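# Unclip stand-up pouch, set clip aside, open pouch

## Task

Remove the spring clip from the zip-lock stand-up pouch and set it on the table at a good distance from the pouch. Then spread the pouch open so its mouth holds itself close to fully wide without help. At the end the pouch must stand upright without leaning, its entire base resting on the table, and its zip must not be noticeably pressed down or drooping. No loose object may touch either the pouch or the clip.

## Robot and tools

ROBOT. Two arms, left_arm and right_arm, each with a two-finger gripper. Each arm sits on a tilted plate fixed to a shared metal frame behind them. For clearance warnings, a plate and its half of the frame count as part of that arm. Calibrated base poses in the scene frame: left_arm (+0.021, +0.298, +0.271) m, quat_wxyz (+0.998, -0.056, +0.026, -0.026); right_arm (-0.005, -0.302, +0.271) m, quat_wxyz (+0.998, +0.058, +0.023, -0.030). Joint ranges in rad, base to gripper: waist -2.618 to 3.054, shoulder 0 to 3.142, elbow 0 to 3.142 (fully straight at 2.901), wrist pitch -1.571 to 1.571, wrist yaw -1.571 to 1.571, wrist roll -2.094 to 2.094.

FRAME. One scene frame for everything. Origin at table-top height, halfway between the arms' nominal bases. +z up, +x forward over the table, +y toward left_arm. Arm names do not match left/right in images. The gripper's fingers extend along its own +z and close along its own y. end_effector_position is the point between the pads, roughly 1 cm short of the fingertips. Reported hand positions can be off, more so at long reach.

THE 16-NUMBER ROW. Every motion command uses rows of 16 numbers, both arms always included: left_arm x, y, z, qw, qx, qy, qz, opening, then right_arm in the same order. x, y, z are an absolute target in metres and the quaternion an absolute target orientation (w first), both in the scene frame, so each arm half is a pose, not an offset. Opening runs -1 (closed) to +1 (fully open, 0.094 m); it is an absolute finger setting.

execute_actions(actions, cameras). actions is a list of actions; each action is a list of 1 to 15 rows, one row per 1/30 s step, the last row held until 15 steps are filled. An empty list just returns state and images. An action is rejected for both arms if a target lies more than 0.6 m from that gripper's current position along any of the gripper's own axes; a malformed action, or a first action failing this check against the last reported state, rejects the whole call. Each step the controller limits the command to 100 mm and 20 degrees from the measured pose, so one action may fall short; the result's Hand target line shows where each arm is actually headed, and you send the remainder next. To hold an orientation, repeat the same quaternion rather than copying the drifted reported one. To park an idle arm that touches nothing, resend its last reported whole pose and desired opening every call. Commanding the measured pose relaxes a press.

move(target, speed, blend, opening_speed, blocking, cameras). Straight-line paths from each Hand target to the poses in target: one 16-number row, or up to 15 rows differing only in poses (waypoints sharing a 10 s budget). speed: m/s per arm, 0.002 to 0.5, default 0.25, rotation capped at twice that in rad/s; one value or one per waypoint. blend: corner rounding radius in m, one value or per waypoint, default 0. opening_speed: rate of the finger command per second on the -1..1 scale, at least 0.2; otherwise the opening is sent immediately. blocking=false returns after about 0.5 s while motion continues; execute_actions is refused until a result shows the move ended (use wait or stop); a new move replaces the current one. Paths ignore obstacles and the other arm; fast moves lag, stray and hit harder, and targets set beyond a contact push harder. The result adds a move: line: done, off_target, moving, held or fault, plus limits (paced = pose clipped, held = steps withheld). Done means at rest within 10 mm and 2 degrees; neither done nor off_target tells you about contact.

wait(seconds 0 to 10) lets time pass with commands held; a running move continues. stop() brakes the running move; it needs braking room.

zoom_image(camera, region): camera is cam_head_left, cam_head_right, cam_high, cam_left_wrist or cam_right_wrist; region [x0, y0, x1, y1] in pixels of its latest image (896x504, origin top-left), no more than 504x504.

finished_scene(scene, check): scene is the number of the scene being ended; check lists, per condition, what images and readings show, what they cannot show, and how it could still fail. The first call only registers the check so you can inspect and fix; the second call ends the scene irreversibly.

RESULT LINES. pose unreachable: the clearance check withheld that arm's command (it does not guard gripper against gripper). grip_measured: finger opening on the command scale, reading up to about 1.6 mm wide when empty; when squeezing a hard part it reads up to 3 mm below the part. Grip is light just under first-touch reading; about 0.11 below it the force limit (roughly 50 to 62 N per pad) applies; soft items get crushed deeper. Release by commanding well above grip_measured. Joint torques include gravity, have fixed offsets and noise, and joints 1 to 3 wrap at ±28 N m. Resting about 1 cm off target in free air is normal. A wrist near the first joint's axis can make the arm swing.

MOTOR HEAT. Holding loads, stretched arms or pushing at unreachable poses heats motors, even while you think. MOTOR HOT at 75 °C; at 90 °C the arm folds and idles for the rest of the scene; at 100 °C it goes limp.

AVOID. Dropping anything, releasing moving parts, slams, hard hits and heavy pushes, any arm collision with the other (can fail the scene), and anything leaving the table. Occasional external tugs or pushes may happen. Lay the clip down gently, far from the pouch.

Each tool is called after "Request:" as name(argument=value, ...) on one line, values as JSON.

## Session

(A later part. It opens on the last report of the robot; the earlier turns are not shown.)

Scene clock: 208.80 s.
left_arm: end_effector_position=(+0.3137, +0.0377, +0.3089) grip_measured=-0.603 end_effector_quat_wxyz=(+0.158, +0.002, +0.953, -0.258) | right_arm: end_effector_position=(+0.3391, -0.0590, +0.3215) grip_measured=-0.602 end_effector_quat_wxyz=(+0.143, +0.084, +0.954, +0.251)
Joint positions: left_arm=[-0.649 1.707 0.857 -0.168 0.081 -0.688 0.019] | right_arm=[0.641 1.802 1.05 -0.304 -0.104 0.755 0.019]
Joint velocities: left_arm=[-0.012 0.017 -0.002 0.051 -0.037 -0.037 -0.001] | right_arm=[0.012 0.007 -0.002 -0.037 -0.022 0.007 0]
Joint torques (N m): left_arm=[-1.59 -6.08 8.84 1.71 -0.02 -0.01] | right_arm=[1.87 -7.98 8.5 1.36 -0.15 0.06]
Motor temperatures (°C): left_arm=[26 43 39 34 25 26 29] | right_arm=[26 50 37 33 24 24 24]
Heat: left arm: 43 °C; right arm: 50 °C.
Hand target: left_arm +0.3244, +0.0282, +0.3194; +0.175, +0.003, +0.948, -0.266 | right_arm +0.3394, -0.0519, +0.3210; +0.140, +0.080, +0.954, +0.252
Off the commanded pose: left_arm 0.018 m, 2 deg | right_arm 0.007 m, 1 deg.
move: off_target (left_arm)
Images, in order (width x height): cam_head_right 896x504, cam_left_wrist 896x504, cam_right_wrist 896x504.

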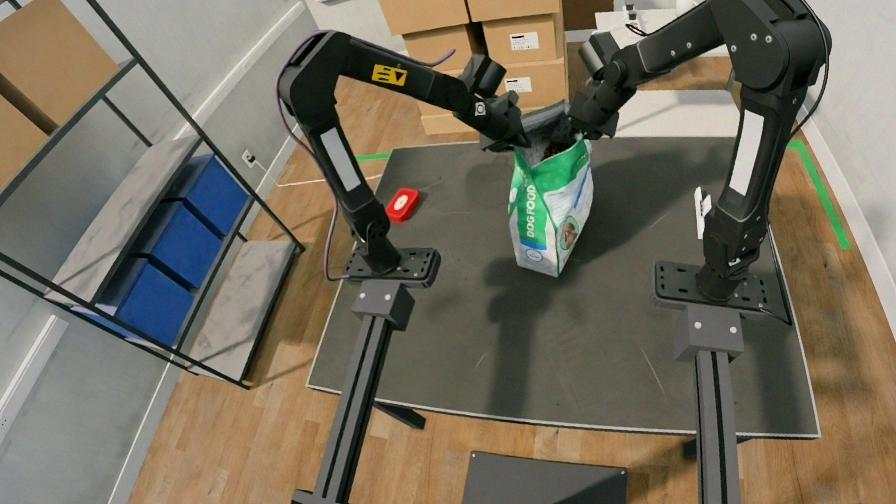

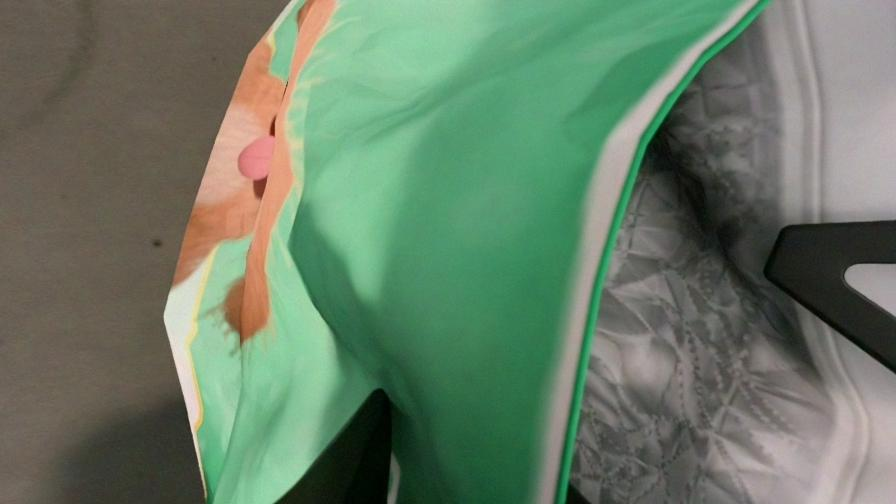

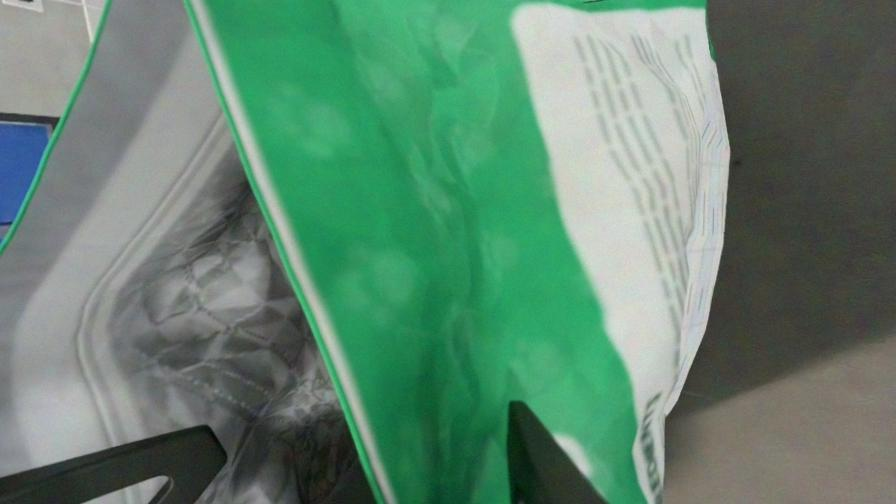

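Request:
move(target=[[0.325,0.028,0.319,0.175,0.003,0.9475,-0.266,-0.1,0.340,-0.052,0.321,0.14,0.08,0.954,0.252,-0.1]], opening_speed=0.5, cameras=["cam_left_wrist","cam_right_wrist","cam_head_right"])

Request:
zoom_image(camera="cam_head_right", region=[440, 60, 680, 300])

Scene clock: 210.30 s.
left_arm: end_effector_position=(+0.3140, +0.0380, +0.3088) grip_measured=-0.103 end_effector_quat_wxyz=(+0.159, +0.001, +0.953, -0.257) | right_arm: end_effector_position=(+0.3391, -0.0590, +0.3215) grip_measured=-0.102 end_effector_quat_wxyz=(+0.143, +0.085, +0.954, +0.251)
Joint positions: left_arm=[-0.649 1.707 0.857 -0.168 0.079 -0.689 0.042] | right_arm=[0.641 1.802 1.05 -0.304 -0.104 0.755 0.042]
Joint velocities: left_arm=[0.007 -0.007 -0.017 -0.007 0.022 0.007 0] | right_arm=[-0.007 -0.007 -0.002 -0.007 0.007 0.007 -0.001]
Joint torques (N m): left_arm=[-1.57 -6.04 8.84 1.71 0.02 -0.01] | right_arm=[1.78 -7.97 8.58 1.34 -0.15 0.06]
Motor temperatures (°C): left_arm=[26 43 39 34 25 26 29] | right_arm=[26 50 38 33 24 24 23]
Heat: left arm: 43 °C; right arm: 50 °C.
Hand target: left_arm +0.3245, +0.0283, +0.3192; +0.175, +0.003, +0.948, -0.266 | right_arm +0.3396, -0.0521, +0.3210; +0.140, +0.080, +0.954, +0.252
Off the commanded pose: left_arm 0.018 m, 2 deg | right_arm 0.007 m, 1 deg.
move: off_target (left_arm)
Images, in order (width x height): cam_head_right 896x504, cam_left_wrist 896x504, cam_right_wrist 896x504.

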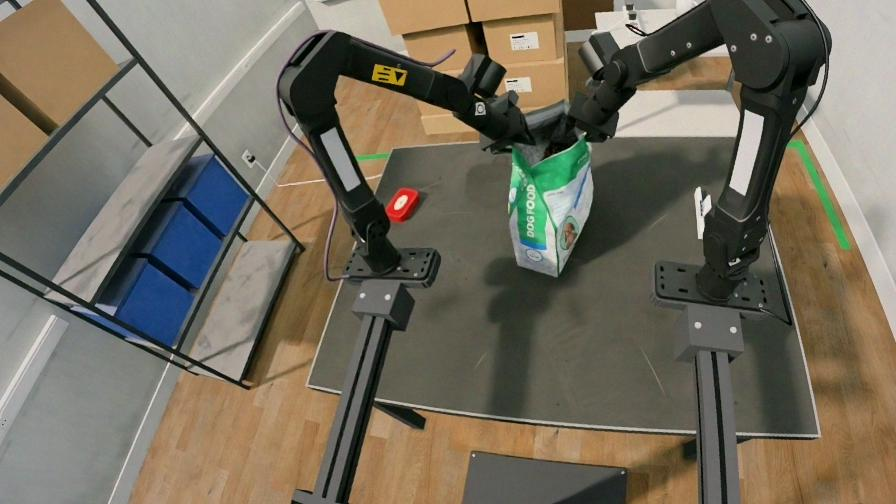

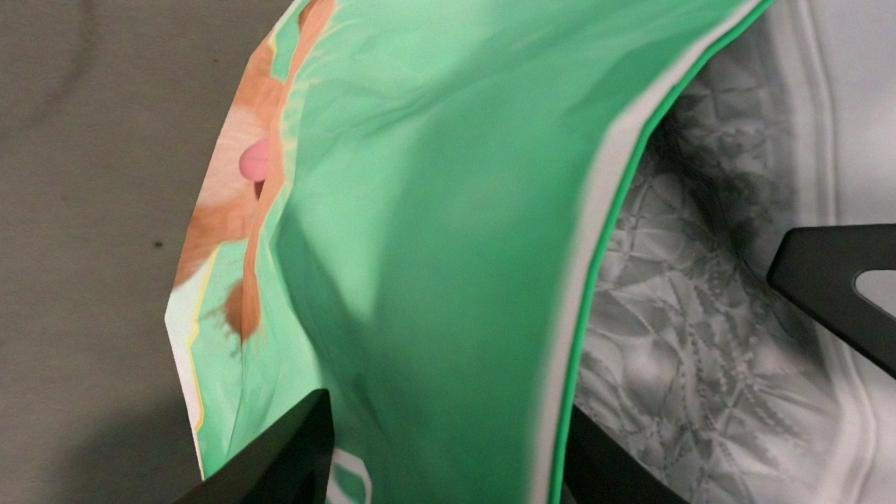

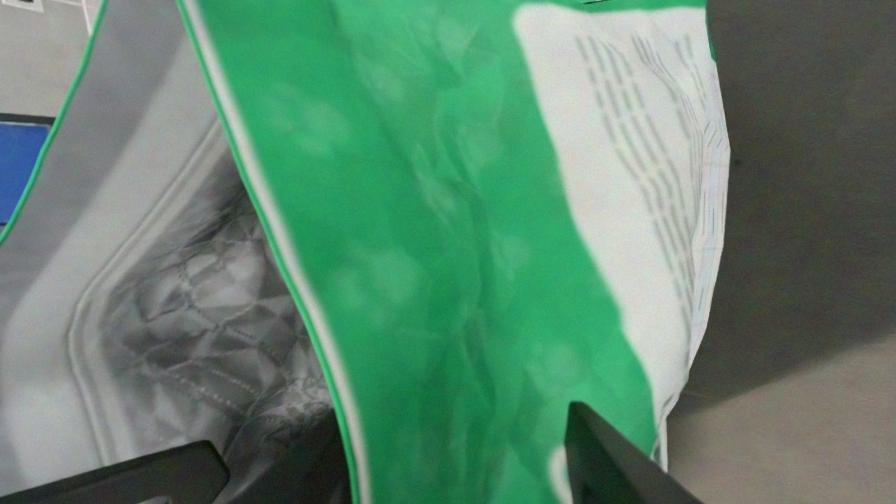

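Scaled by 2.100 from the camera's 896x504 image, which has a finer 1280x720 frame.

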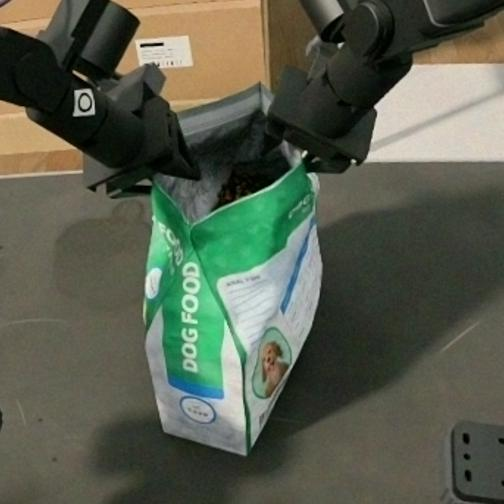

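Request:
move(target=[[0.328,0.115,0.321,0.175,0.003,0.9475,-0.266,-0.1,0.340,-0.139,0.321,0.14,0.08,0.954,0.252,-0.1]], speed=0.06)

Request:
zoom_image(camera="cam_head_right", region=[440, 60, 680, 300])

Request:
zoom_image(camera="cam_high", region=[350, 170, 530, 330])

Scene clock: 212.90 s.
left_arm: end_effector_position=(+0.3358, +0.1060, +0.3241) grip_measured=-0.103 end_effector_quat_wxyz=(+0.181, +0.004, +0.944, -0.275) | right_arm: end_effector_position=(+0.3447, -0.1321, +0.3171) grip_measured=-0.102 end_effector_quat_wxyz=(+0.137, +0.078, +0.953, +0.257)
Joint positions: left_arm=[-0.411 1.56 0.778 -0.206 0.217 -0.482 0.042] | right_arm=[0.419 1.703 0.954 -0.345 -0.23 0.549 0.042]
Joint velocities: left_arm=[0.007 0.022 -0.002 0.022 0.007 -0.022 0] | right_arm=[-0.012 0.002 -0.022 -0.081 -0.007 -0.051 0]
Joint torques (N m): left_arm=[0.08 -8.01 4.15 1.33 0.13 0.09] | right_arm=[0.05 -11.19 5.6 1.01 -0.12 -0.05]
Motor temperatures (°C): left_arm=[26 43 38 34 25 26 29] | right_arm=[26 50 38 33 24 24 23]
Heat: left arm: 43 °C; right arm: 50 °C.
Hand target: left_arm +0.3289, +0.1141, +0.3211; +0.175, +0.003, +0.948, -0.267 | right_arm +0.3417, -0.1392, +0.3209; +0.140, +0.080, +0.954, +0.252
Off the commanded pose: left_arm 0.012 m, 1 deg | right_arm 0.009 m, 1 deg.
move: off_target (left_arm)

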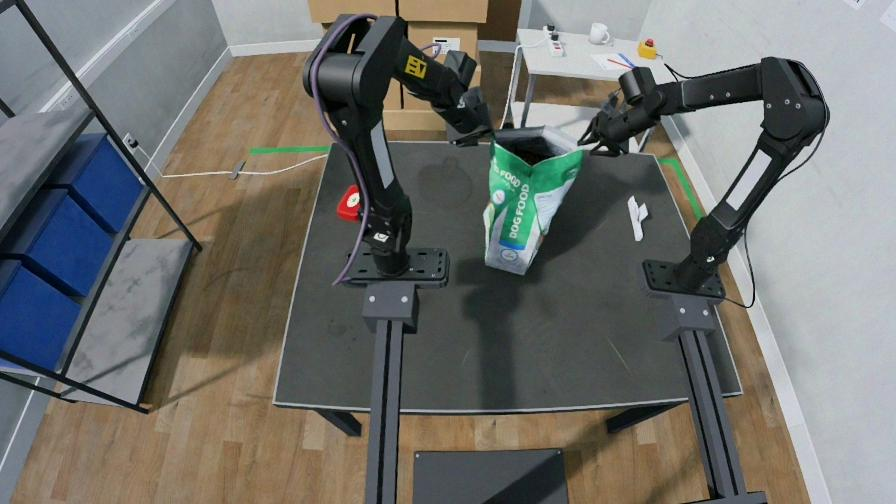

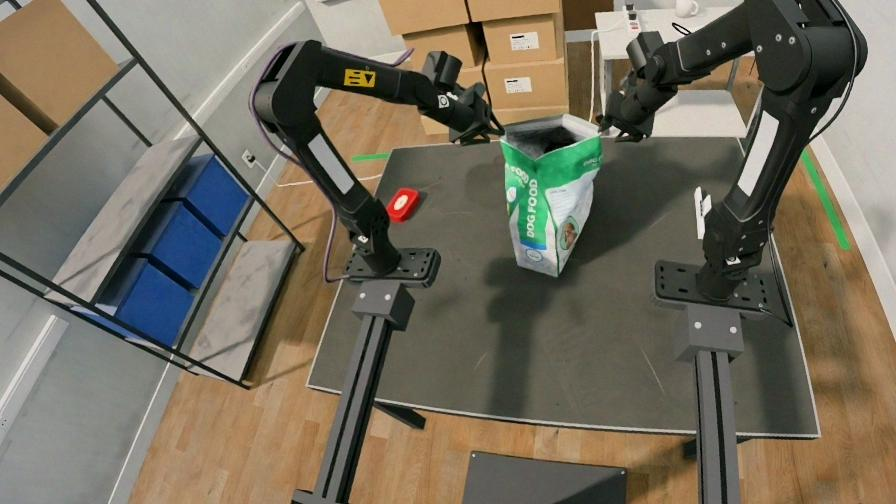

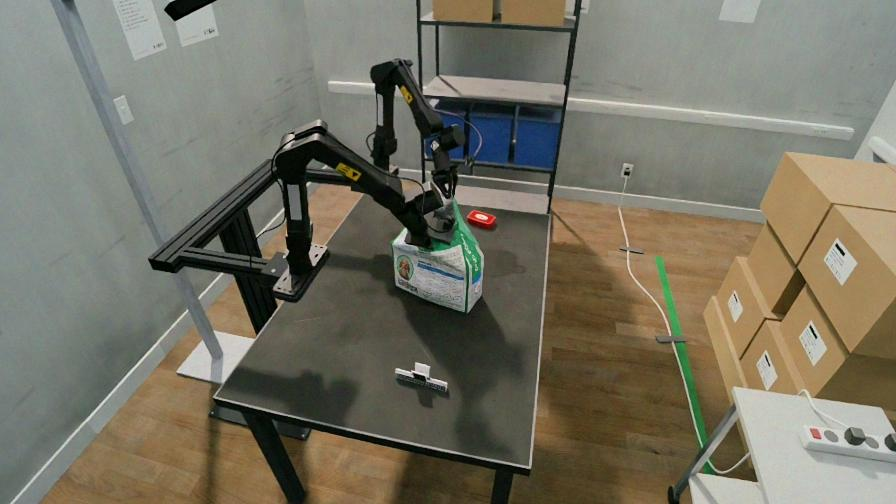

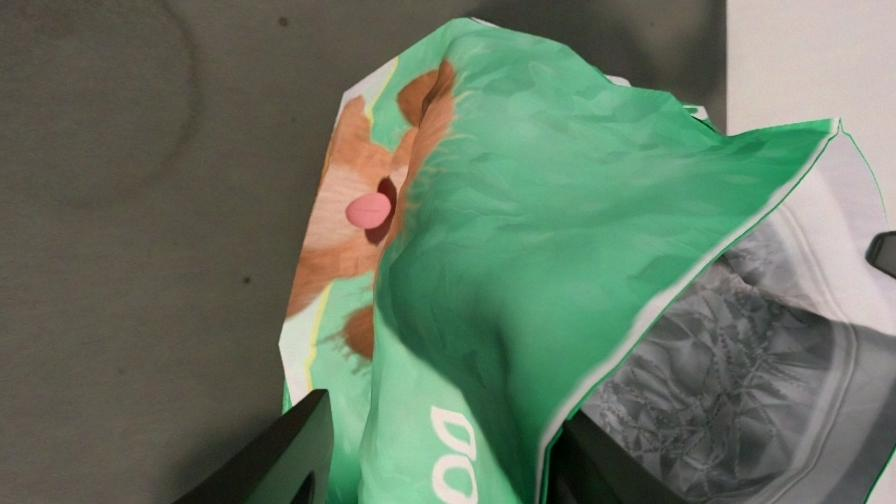

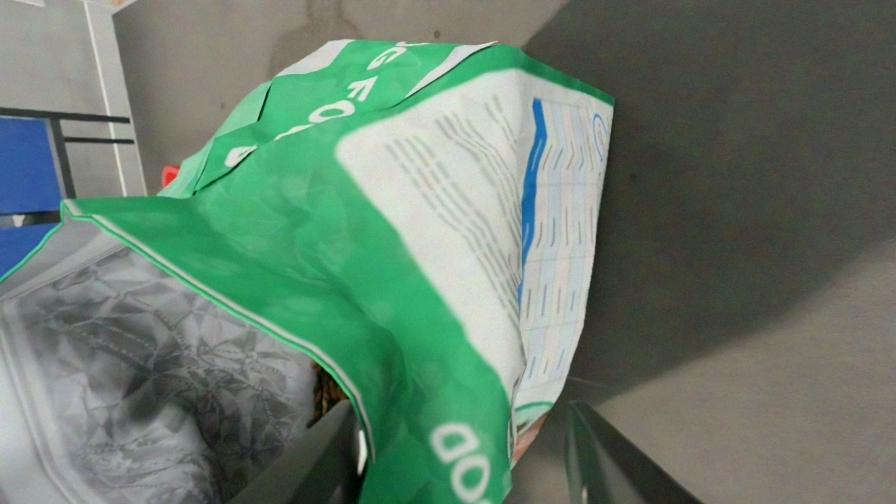

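Scaled by 2.100 from the camera's 896x504 image, which has a finer 1280x720 frame.

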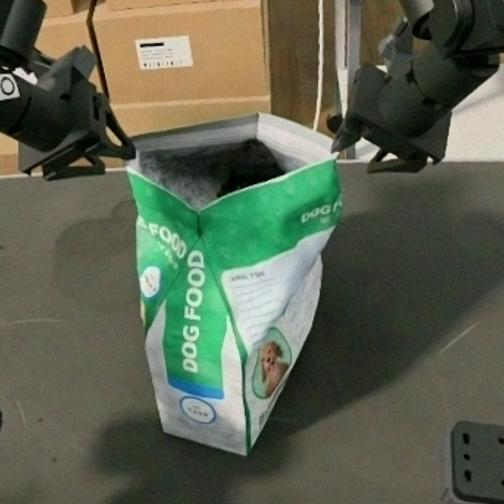

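Scaled by 2.800 from the camera's 896x504 image, which has a finer 1280x720 frame.

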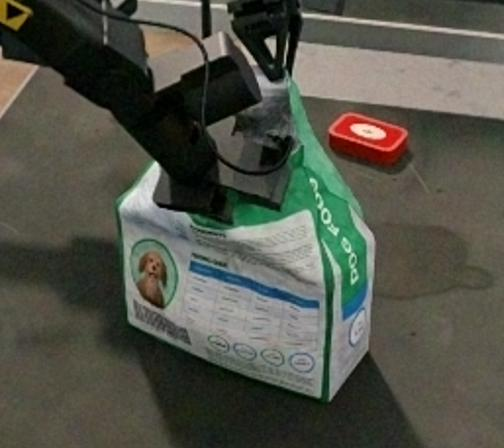

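Request:
move(target=[[0.330,0.100,0.325,0.175,0.003,0.9475,-0.266,-0.1,0.343,-0.124,0.323,0.14,0.08,0.954,0.252,-0.1],[0.330,0.098,0.43,0.175,0.003,0.9475,-0.266,-0.1,0.343,-0.122,0.43,0.14,0.08,0.954,0.252,-0.1]], speed=0.06)

Request:
zoom_image(camera="cam_head_right", region=[440, 60, 680, 300])

Request:
zoom_image(camera="cam_high", region=[350, 170, 530, 330])

Scene clock: 216.17 s.
left_arm: end_effector_position=(+0.3267, +0.0999, +0.4107) grip_measured=-0.103 end_effector_quat_wxyz=(+0.156, +0.000, +0.954, -0.258) | right_arm: end_effector_position=(+0.3397, -0.1230, +0.4133) grip_measured=-0.102 end_effector_quat_wxyz=(+0.122, +0.083, +0.958, +0.246)
Joint positions: left_arm=[-0.491 1.462 1.08 -0.657 0.164 -0.556 0.042] | right_arm=[0.495 1.612 1.265 -0.77 -0.188 0.624 0.042]
Joint velocities: left_arm=[-0.007 -0.002 0.002 0.007 0.022 -0.066 0] | right_arm=[0.002 -0.007 -0.002 -0.022 0.066 -0.066 -0.001]
Joint torques (N m): left_arm=[-1.54 -7.53 9.24 1.39 0.09 -0.04] | right_arm=[1.46 -10.7 9.22 1.1 -0.08 0.06]
Motor temperatures (°C): left_arm=[26 43 39 34 25 26 29] | right_arm=[26 50 38 32 24 24 23]
Heat: left arm: 43 °C; right arm: 50 °C.
Hand target: left_arm +0.3308, +0.0976, +0.4296; +0.175, +0.003, +0.948, -0.266 | right_arm +0.3417, -0.1224, +0.4302; +0.140, +0.080, +0.954, +0.252
Off the commanded pose: left_arm 0.020 m, 3 deg | right_arm 0.017 m, 2 deg.
move: off_target (left_arm, right_arm)

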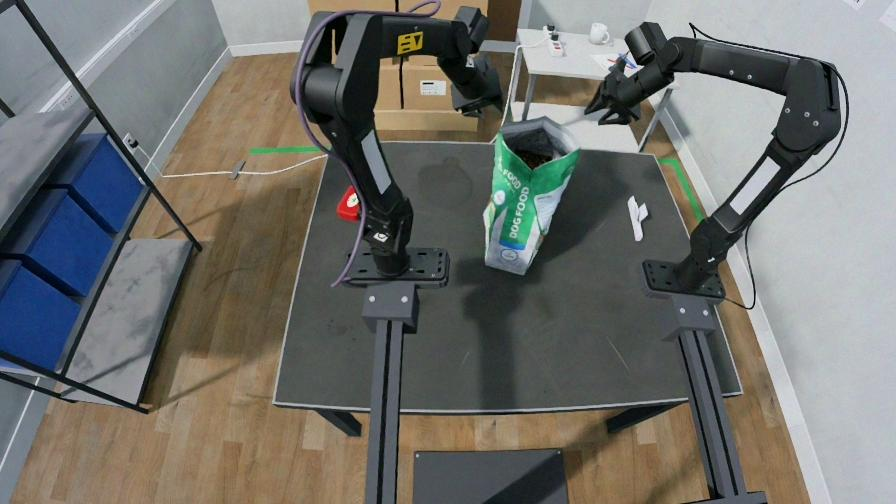

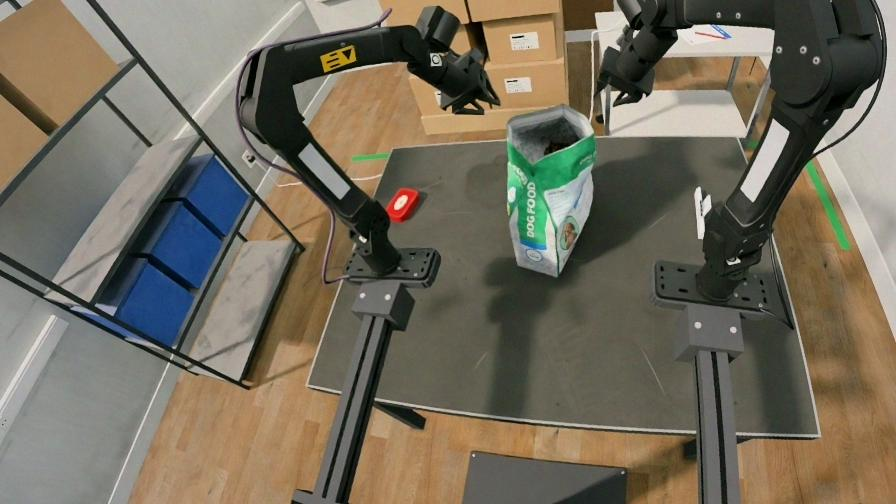

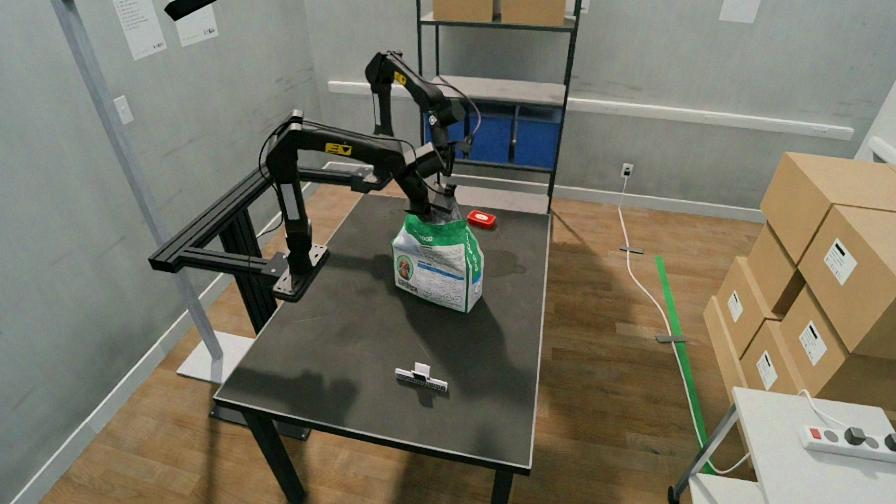

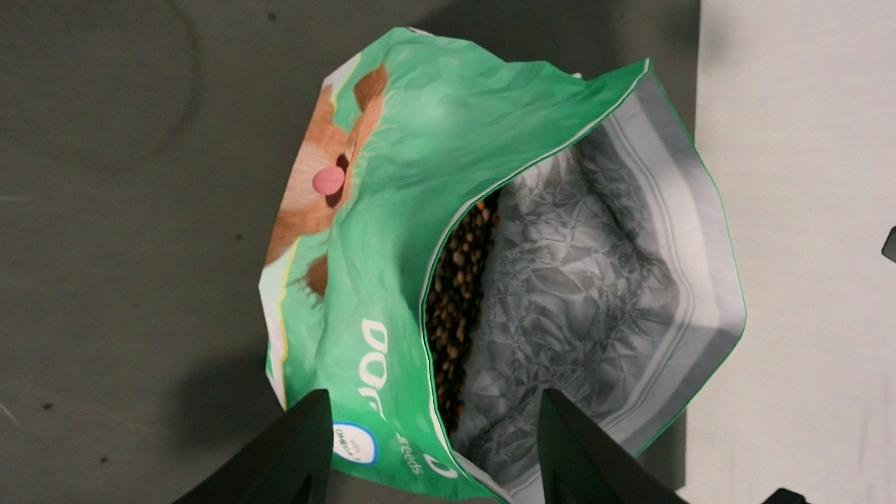

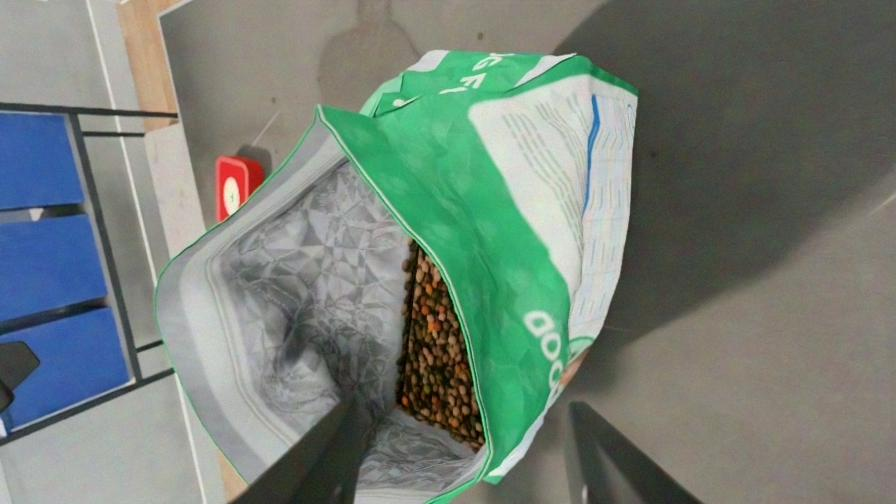

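Scaled by 2.100 from the camera's 896x504 image, which has a finer 1280x720 frame.

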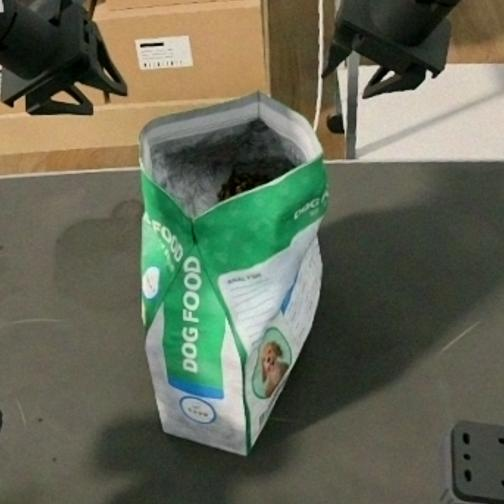

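Scaled by 2.800 from the camera's 896x504 image, which has a finer 1280x720 frame.

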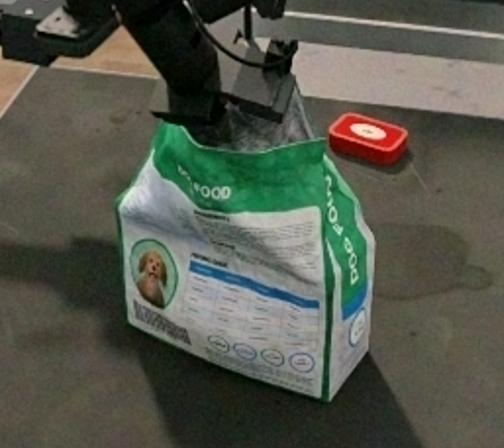

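Request:
move(target=[[0.29,0.2,0.45,0.175,0.003,0.9475,-0.266,-0.1,0.26,-0.22,0.46,0.14,0.08,0.954,0.252,-0.1]], speed=0.12)

Request:
wait(seconds=3)

Request:
zoom_image(camera="cam_head_right", region=[440, 60, 680, 300])

Request:
zoom_image(camera="cam_head_left", region=[400, 60, 640, 300])

Request:
zoom_image(camera="cam_high", region=[350, 170, 530, 330])

Scene clock: 218.40 s.
left_arm: end_effector_position=(+0.2981, +0.2001, +0.4528) grip_measured=-0.103 end_effector_quat_wxyz=(+0.181, -0.001, +0.948, -0.262) | right_arm: end_effector_position=(+0.2662, -0.2222, +0.4601) grip_measured=-0.102 end_effector_quat_wxyz=(+0.143, +0.084, +0.955, +0.246)
Joint positions: left_arm=[-0.18 1.174 1.056 -0.934 0.311 -0.281 0.042] | right_arm=[0.252 1.205 1.136 -1.061 -0.277 0.399 0.042]
Joint velocities: left_arm=[-0.007 -0.017 -0.007 -0.037 -0.007 0.007 0] | right_arm=[-0.007 -0.002 0.007 0.037 -0.022 -0.007 -0.001]
Joint torques (N m): left_arm=[0.03 -4.48 4.96 1.33 0.4 0.06] | right_arm=[-0.03 -5.42 6.2 1.04 -0.39 -0.06]
Motor temperatures (°C): left_arm=[26 42 39 34 25 26 28] | right_arm=[26 49 37 32 24 24 23]
Heat: left arm: 42 °C; right arm: 49 °C.
Hand target: left_arm +0.2916, +0.2001, +0.4507; +0.175, +0.003, +0.948, -0.267 | right_arm +0.2610, -0.2218, +0.4603; +0.139, +0.080, +0.954, +0.252
Off the commanded pose: left_arm 0.009 m, 1 deg | right_arm 0.007 m, 1 deg.
move: done

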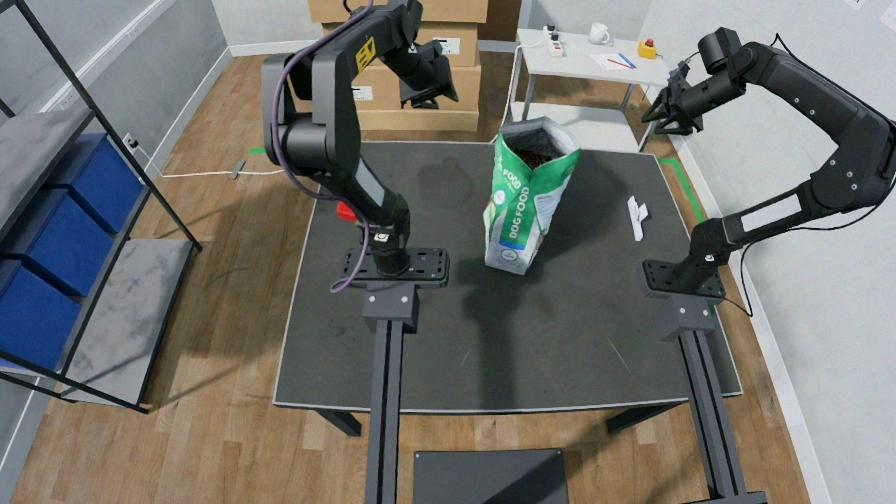

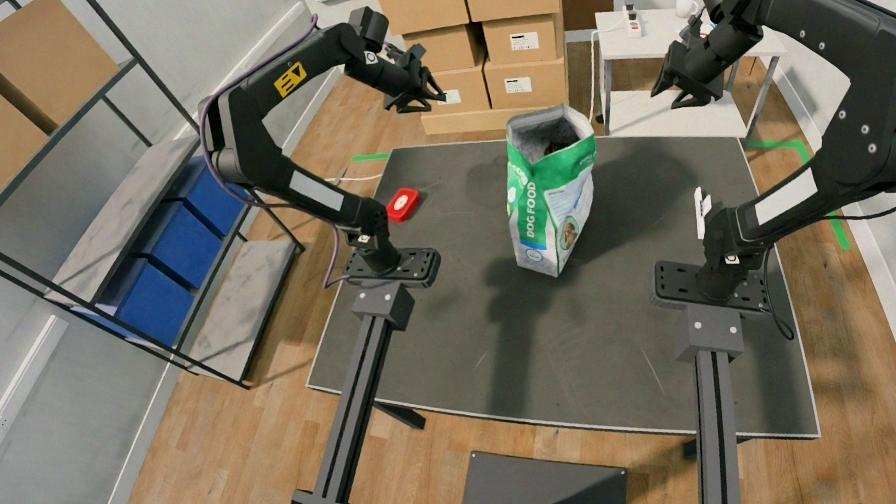

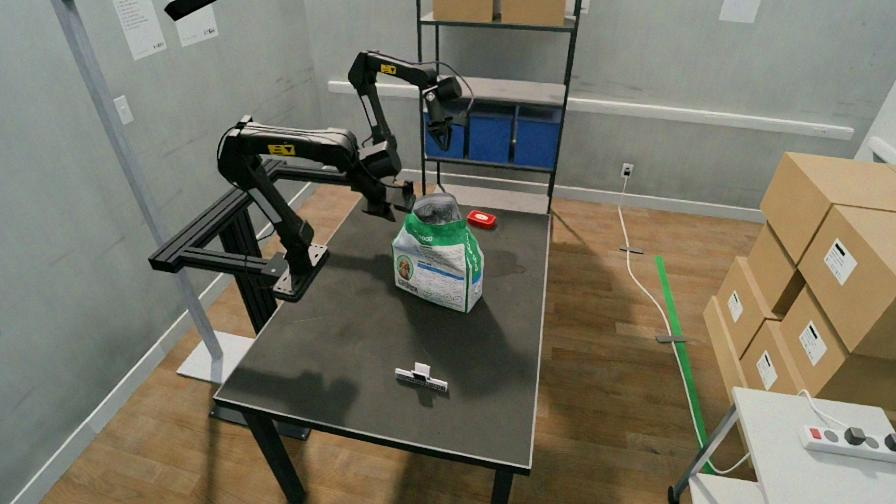

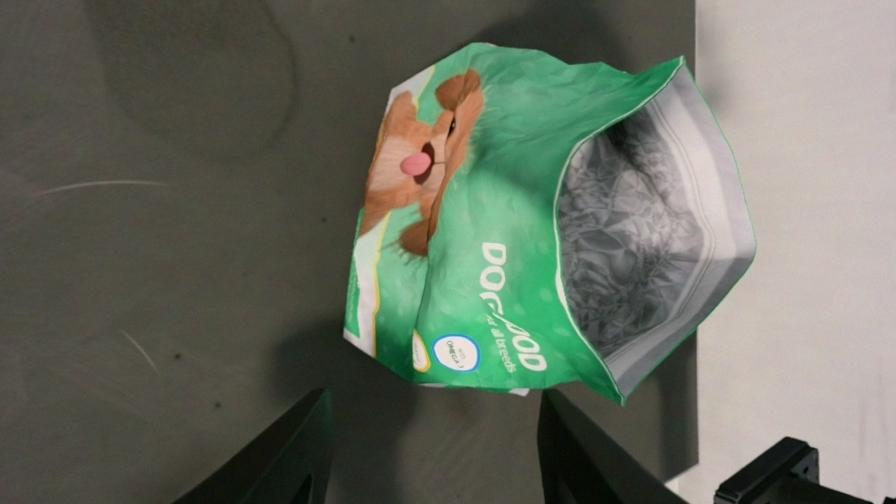

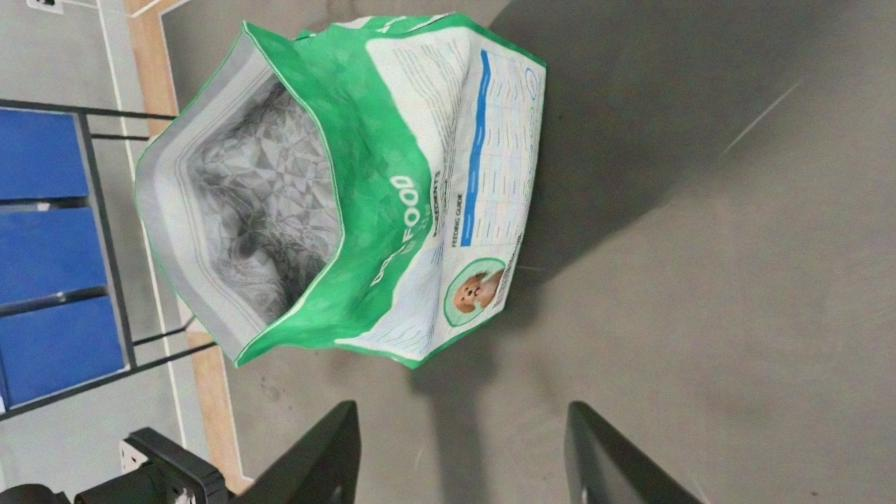

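Scene clock: 221.40 s.
left_arm: end_effector_position=(+0.2979, +0.2000, +0.4527) grip_measured=-0.103 end_effector_quat_wxyz=(+0.181, +0.000, +0.948, -0.262) | right_arm: end_effector_position=(+0.2659, -0.2221, +0.4600) grip_measured=-0.102 end_effector_quat_wxyz=(+0.142, +0.083, +0.955, +0.247)
Joint positions: left_arm=[-0.18 1.174 1.056 -0.935 0.312 -0.28 0.042] | right_arm=[0.252 1.205 1.136 -1.062 -0.278 0.398 0.042]
Joint velocities: left_arm=[0.002 0.007 0.002 0.007 -0.066 -0.007 -0.002] | right_arm=[0.002 0.002 -0.007 0.037 -0.007 -0.007 0]
Joint torques (N m): left_arm=[-0.01 -4.46 4.94 1.3 0.4 0.07] | right_arm=[-0.02 -5.42 6.19 1.03 -0.37 -0.06]
Motor temperatures (°C): left_arm=[26 42 39 33 25 26 28] | right_arm=[26 48 37 32 24 24 23]
Heat: left arm: 42 °C; right arm: 48 °C.
Hand target: left_arm +0.2916, +0.2001, +0.4507; +0.175, +0.002, +0.948, -0.267 | right_arm +0.2610, -0.2218, +0.4603; +0.139, +0.080, +0.954, +0.252
Tool commands: left_gripper/opening=-0.1 right_gripper/opening=-0.1
Off the commanded pose: left_arm 0.008 m, 1 deg | right_arm 0.006 m, 1 deg.
wait: 3.00 s; at rest by 0.17 s

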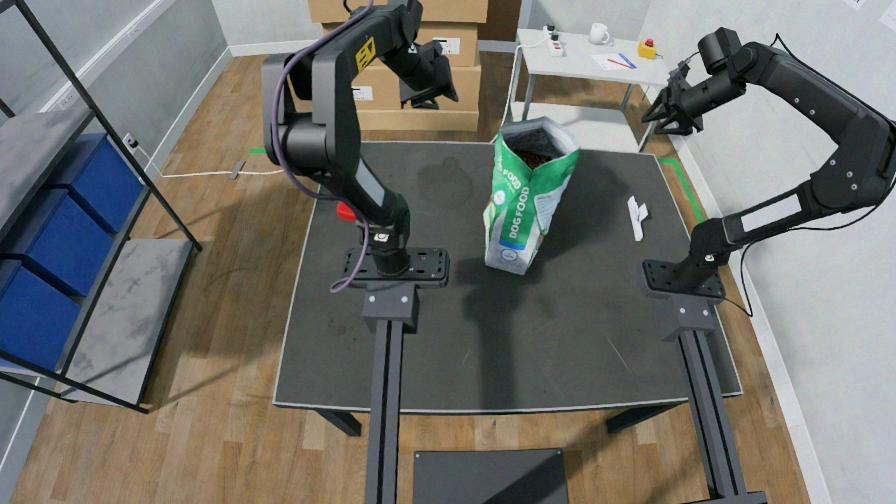

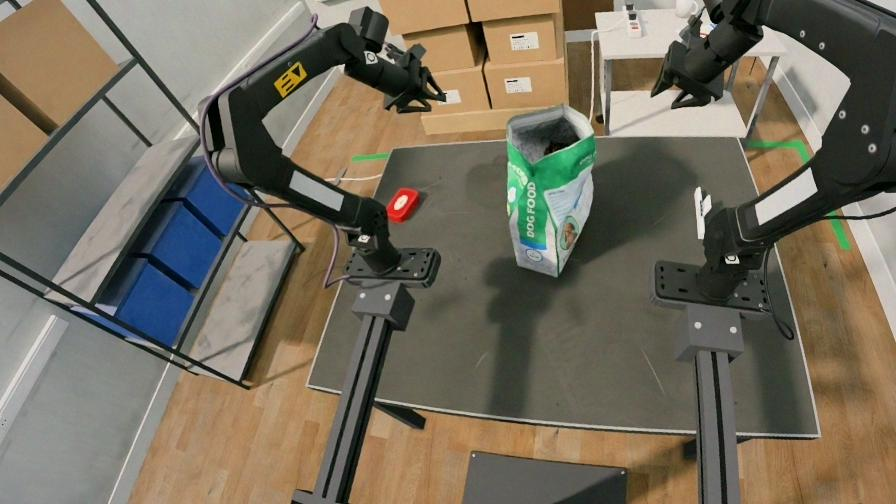

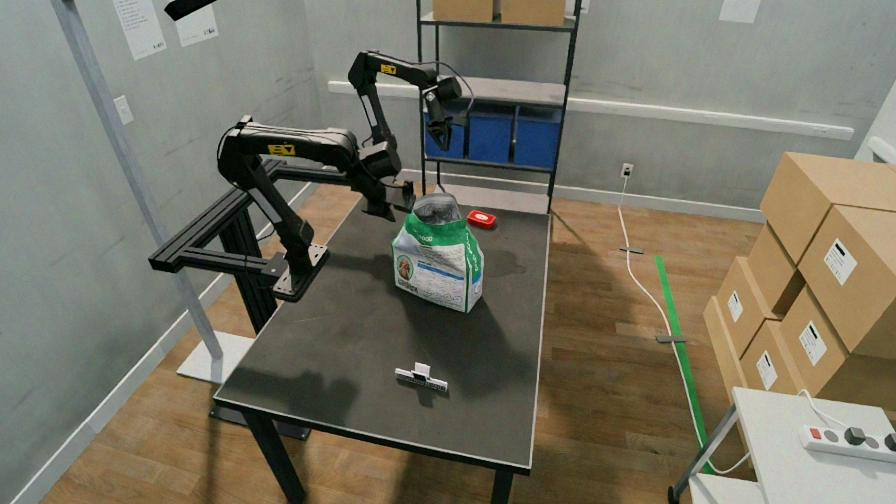

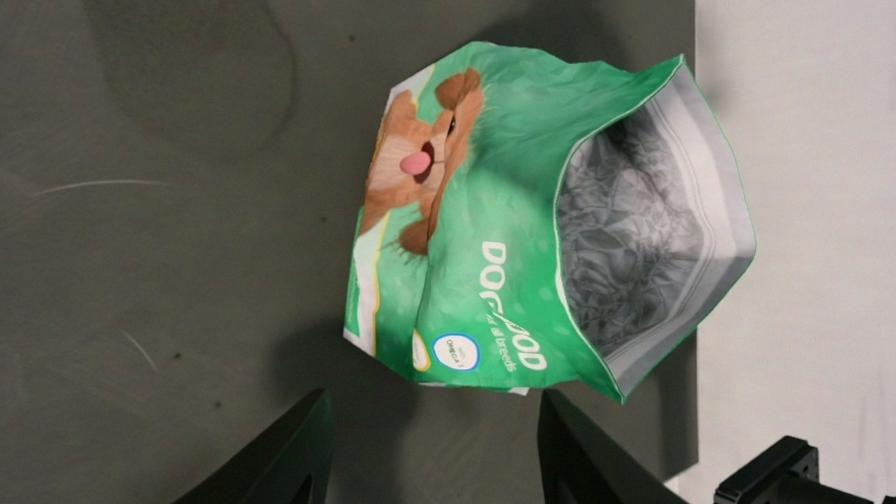

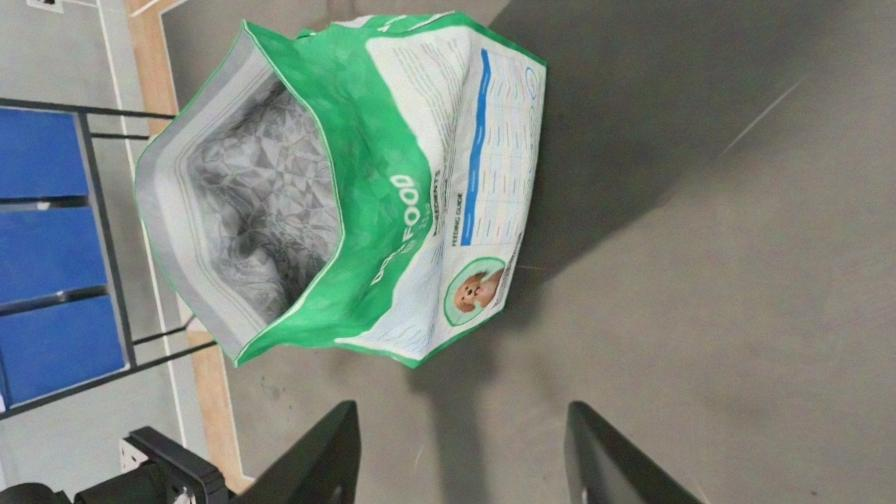

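Scaled by 2.100 from the camera's 896x504 image, which has a finer 1280x720 frame.

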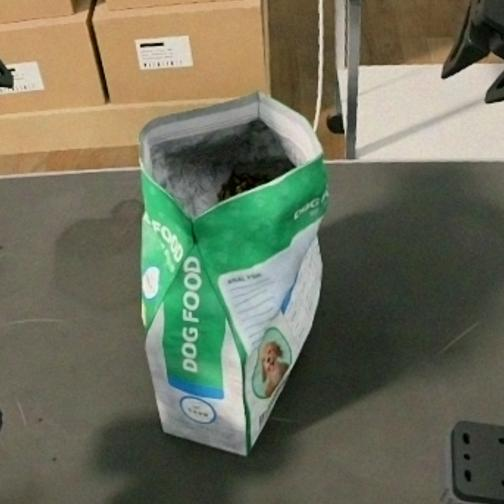

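Scaled by 2.100 from the camera's 896x504 image, which has a finer 1280x720 frame.

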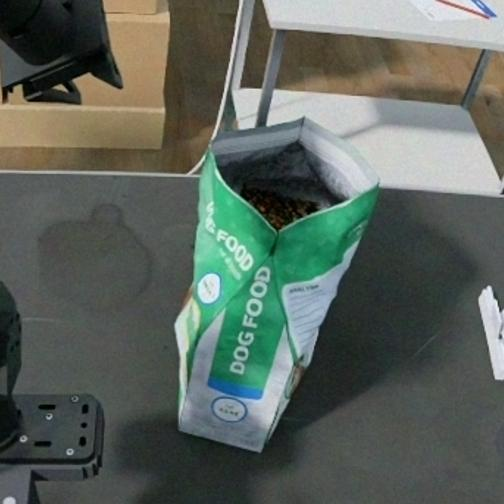

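Scaled by 2.800 from the camera's 896x504 image, which has a finer 1280x720 frame.

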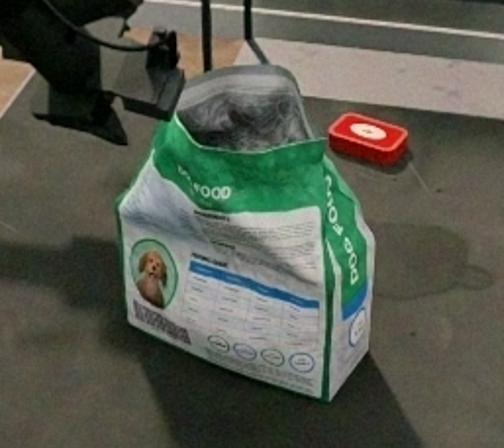

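Request:
finished_scene(scene=1, check="Clip lies alone on table ~0.3 m from pouch. Pouch upright, base flat in cam_high/head views, mouth hexagonally open (~16 cm across) unchanged over several seconds without contact; zip level. Red button ~0.15 m away. Could be missed if width must be even closer to max; stretched max was ~19 cm but that was elastic.")

This call ended nothing. Check each condition that your pictures could not show: look closer or test it, and mend what is not met. Then call finished_scene again.

Request:
finished_scene(scene=1, check="Wrist views from both sides show mouth ~16 cm wide, both lips bowed outward, stable without contact; zip lip height even; base edges flat on table; clip and button far away.")

The scene is finished: the task was done.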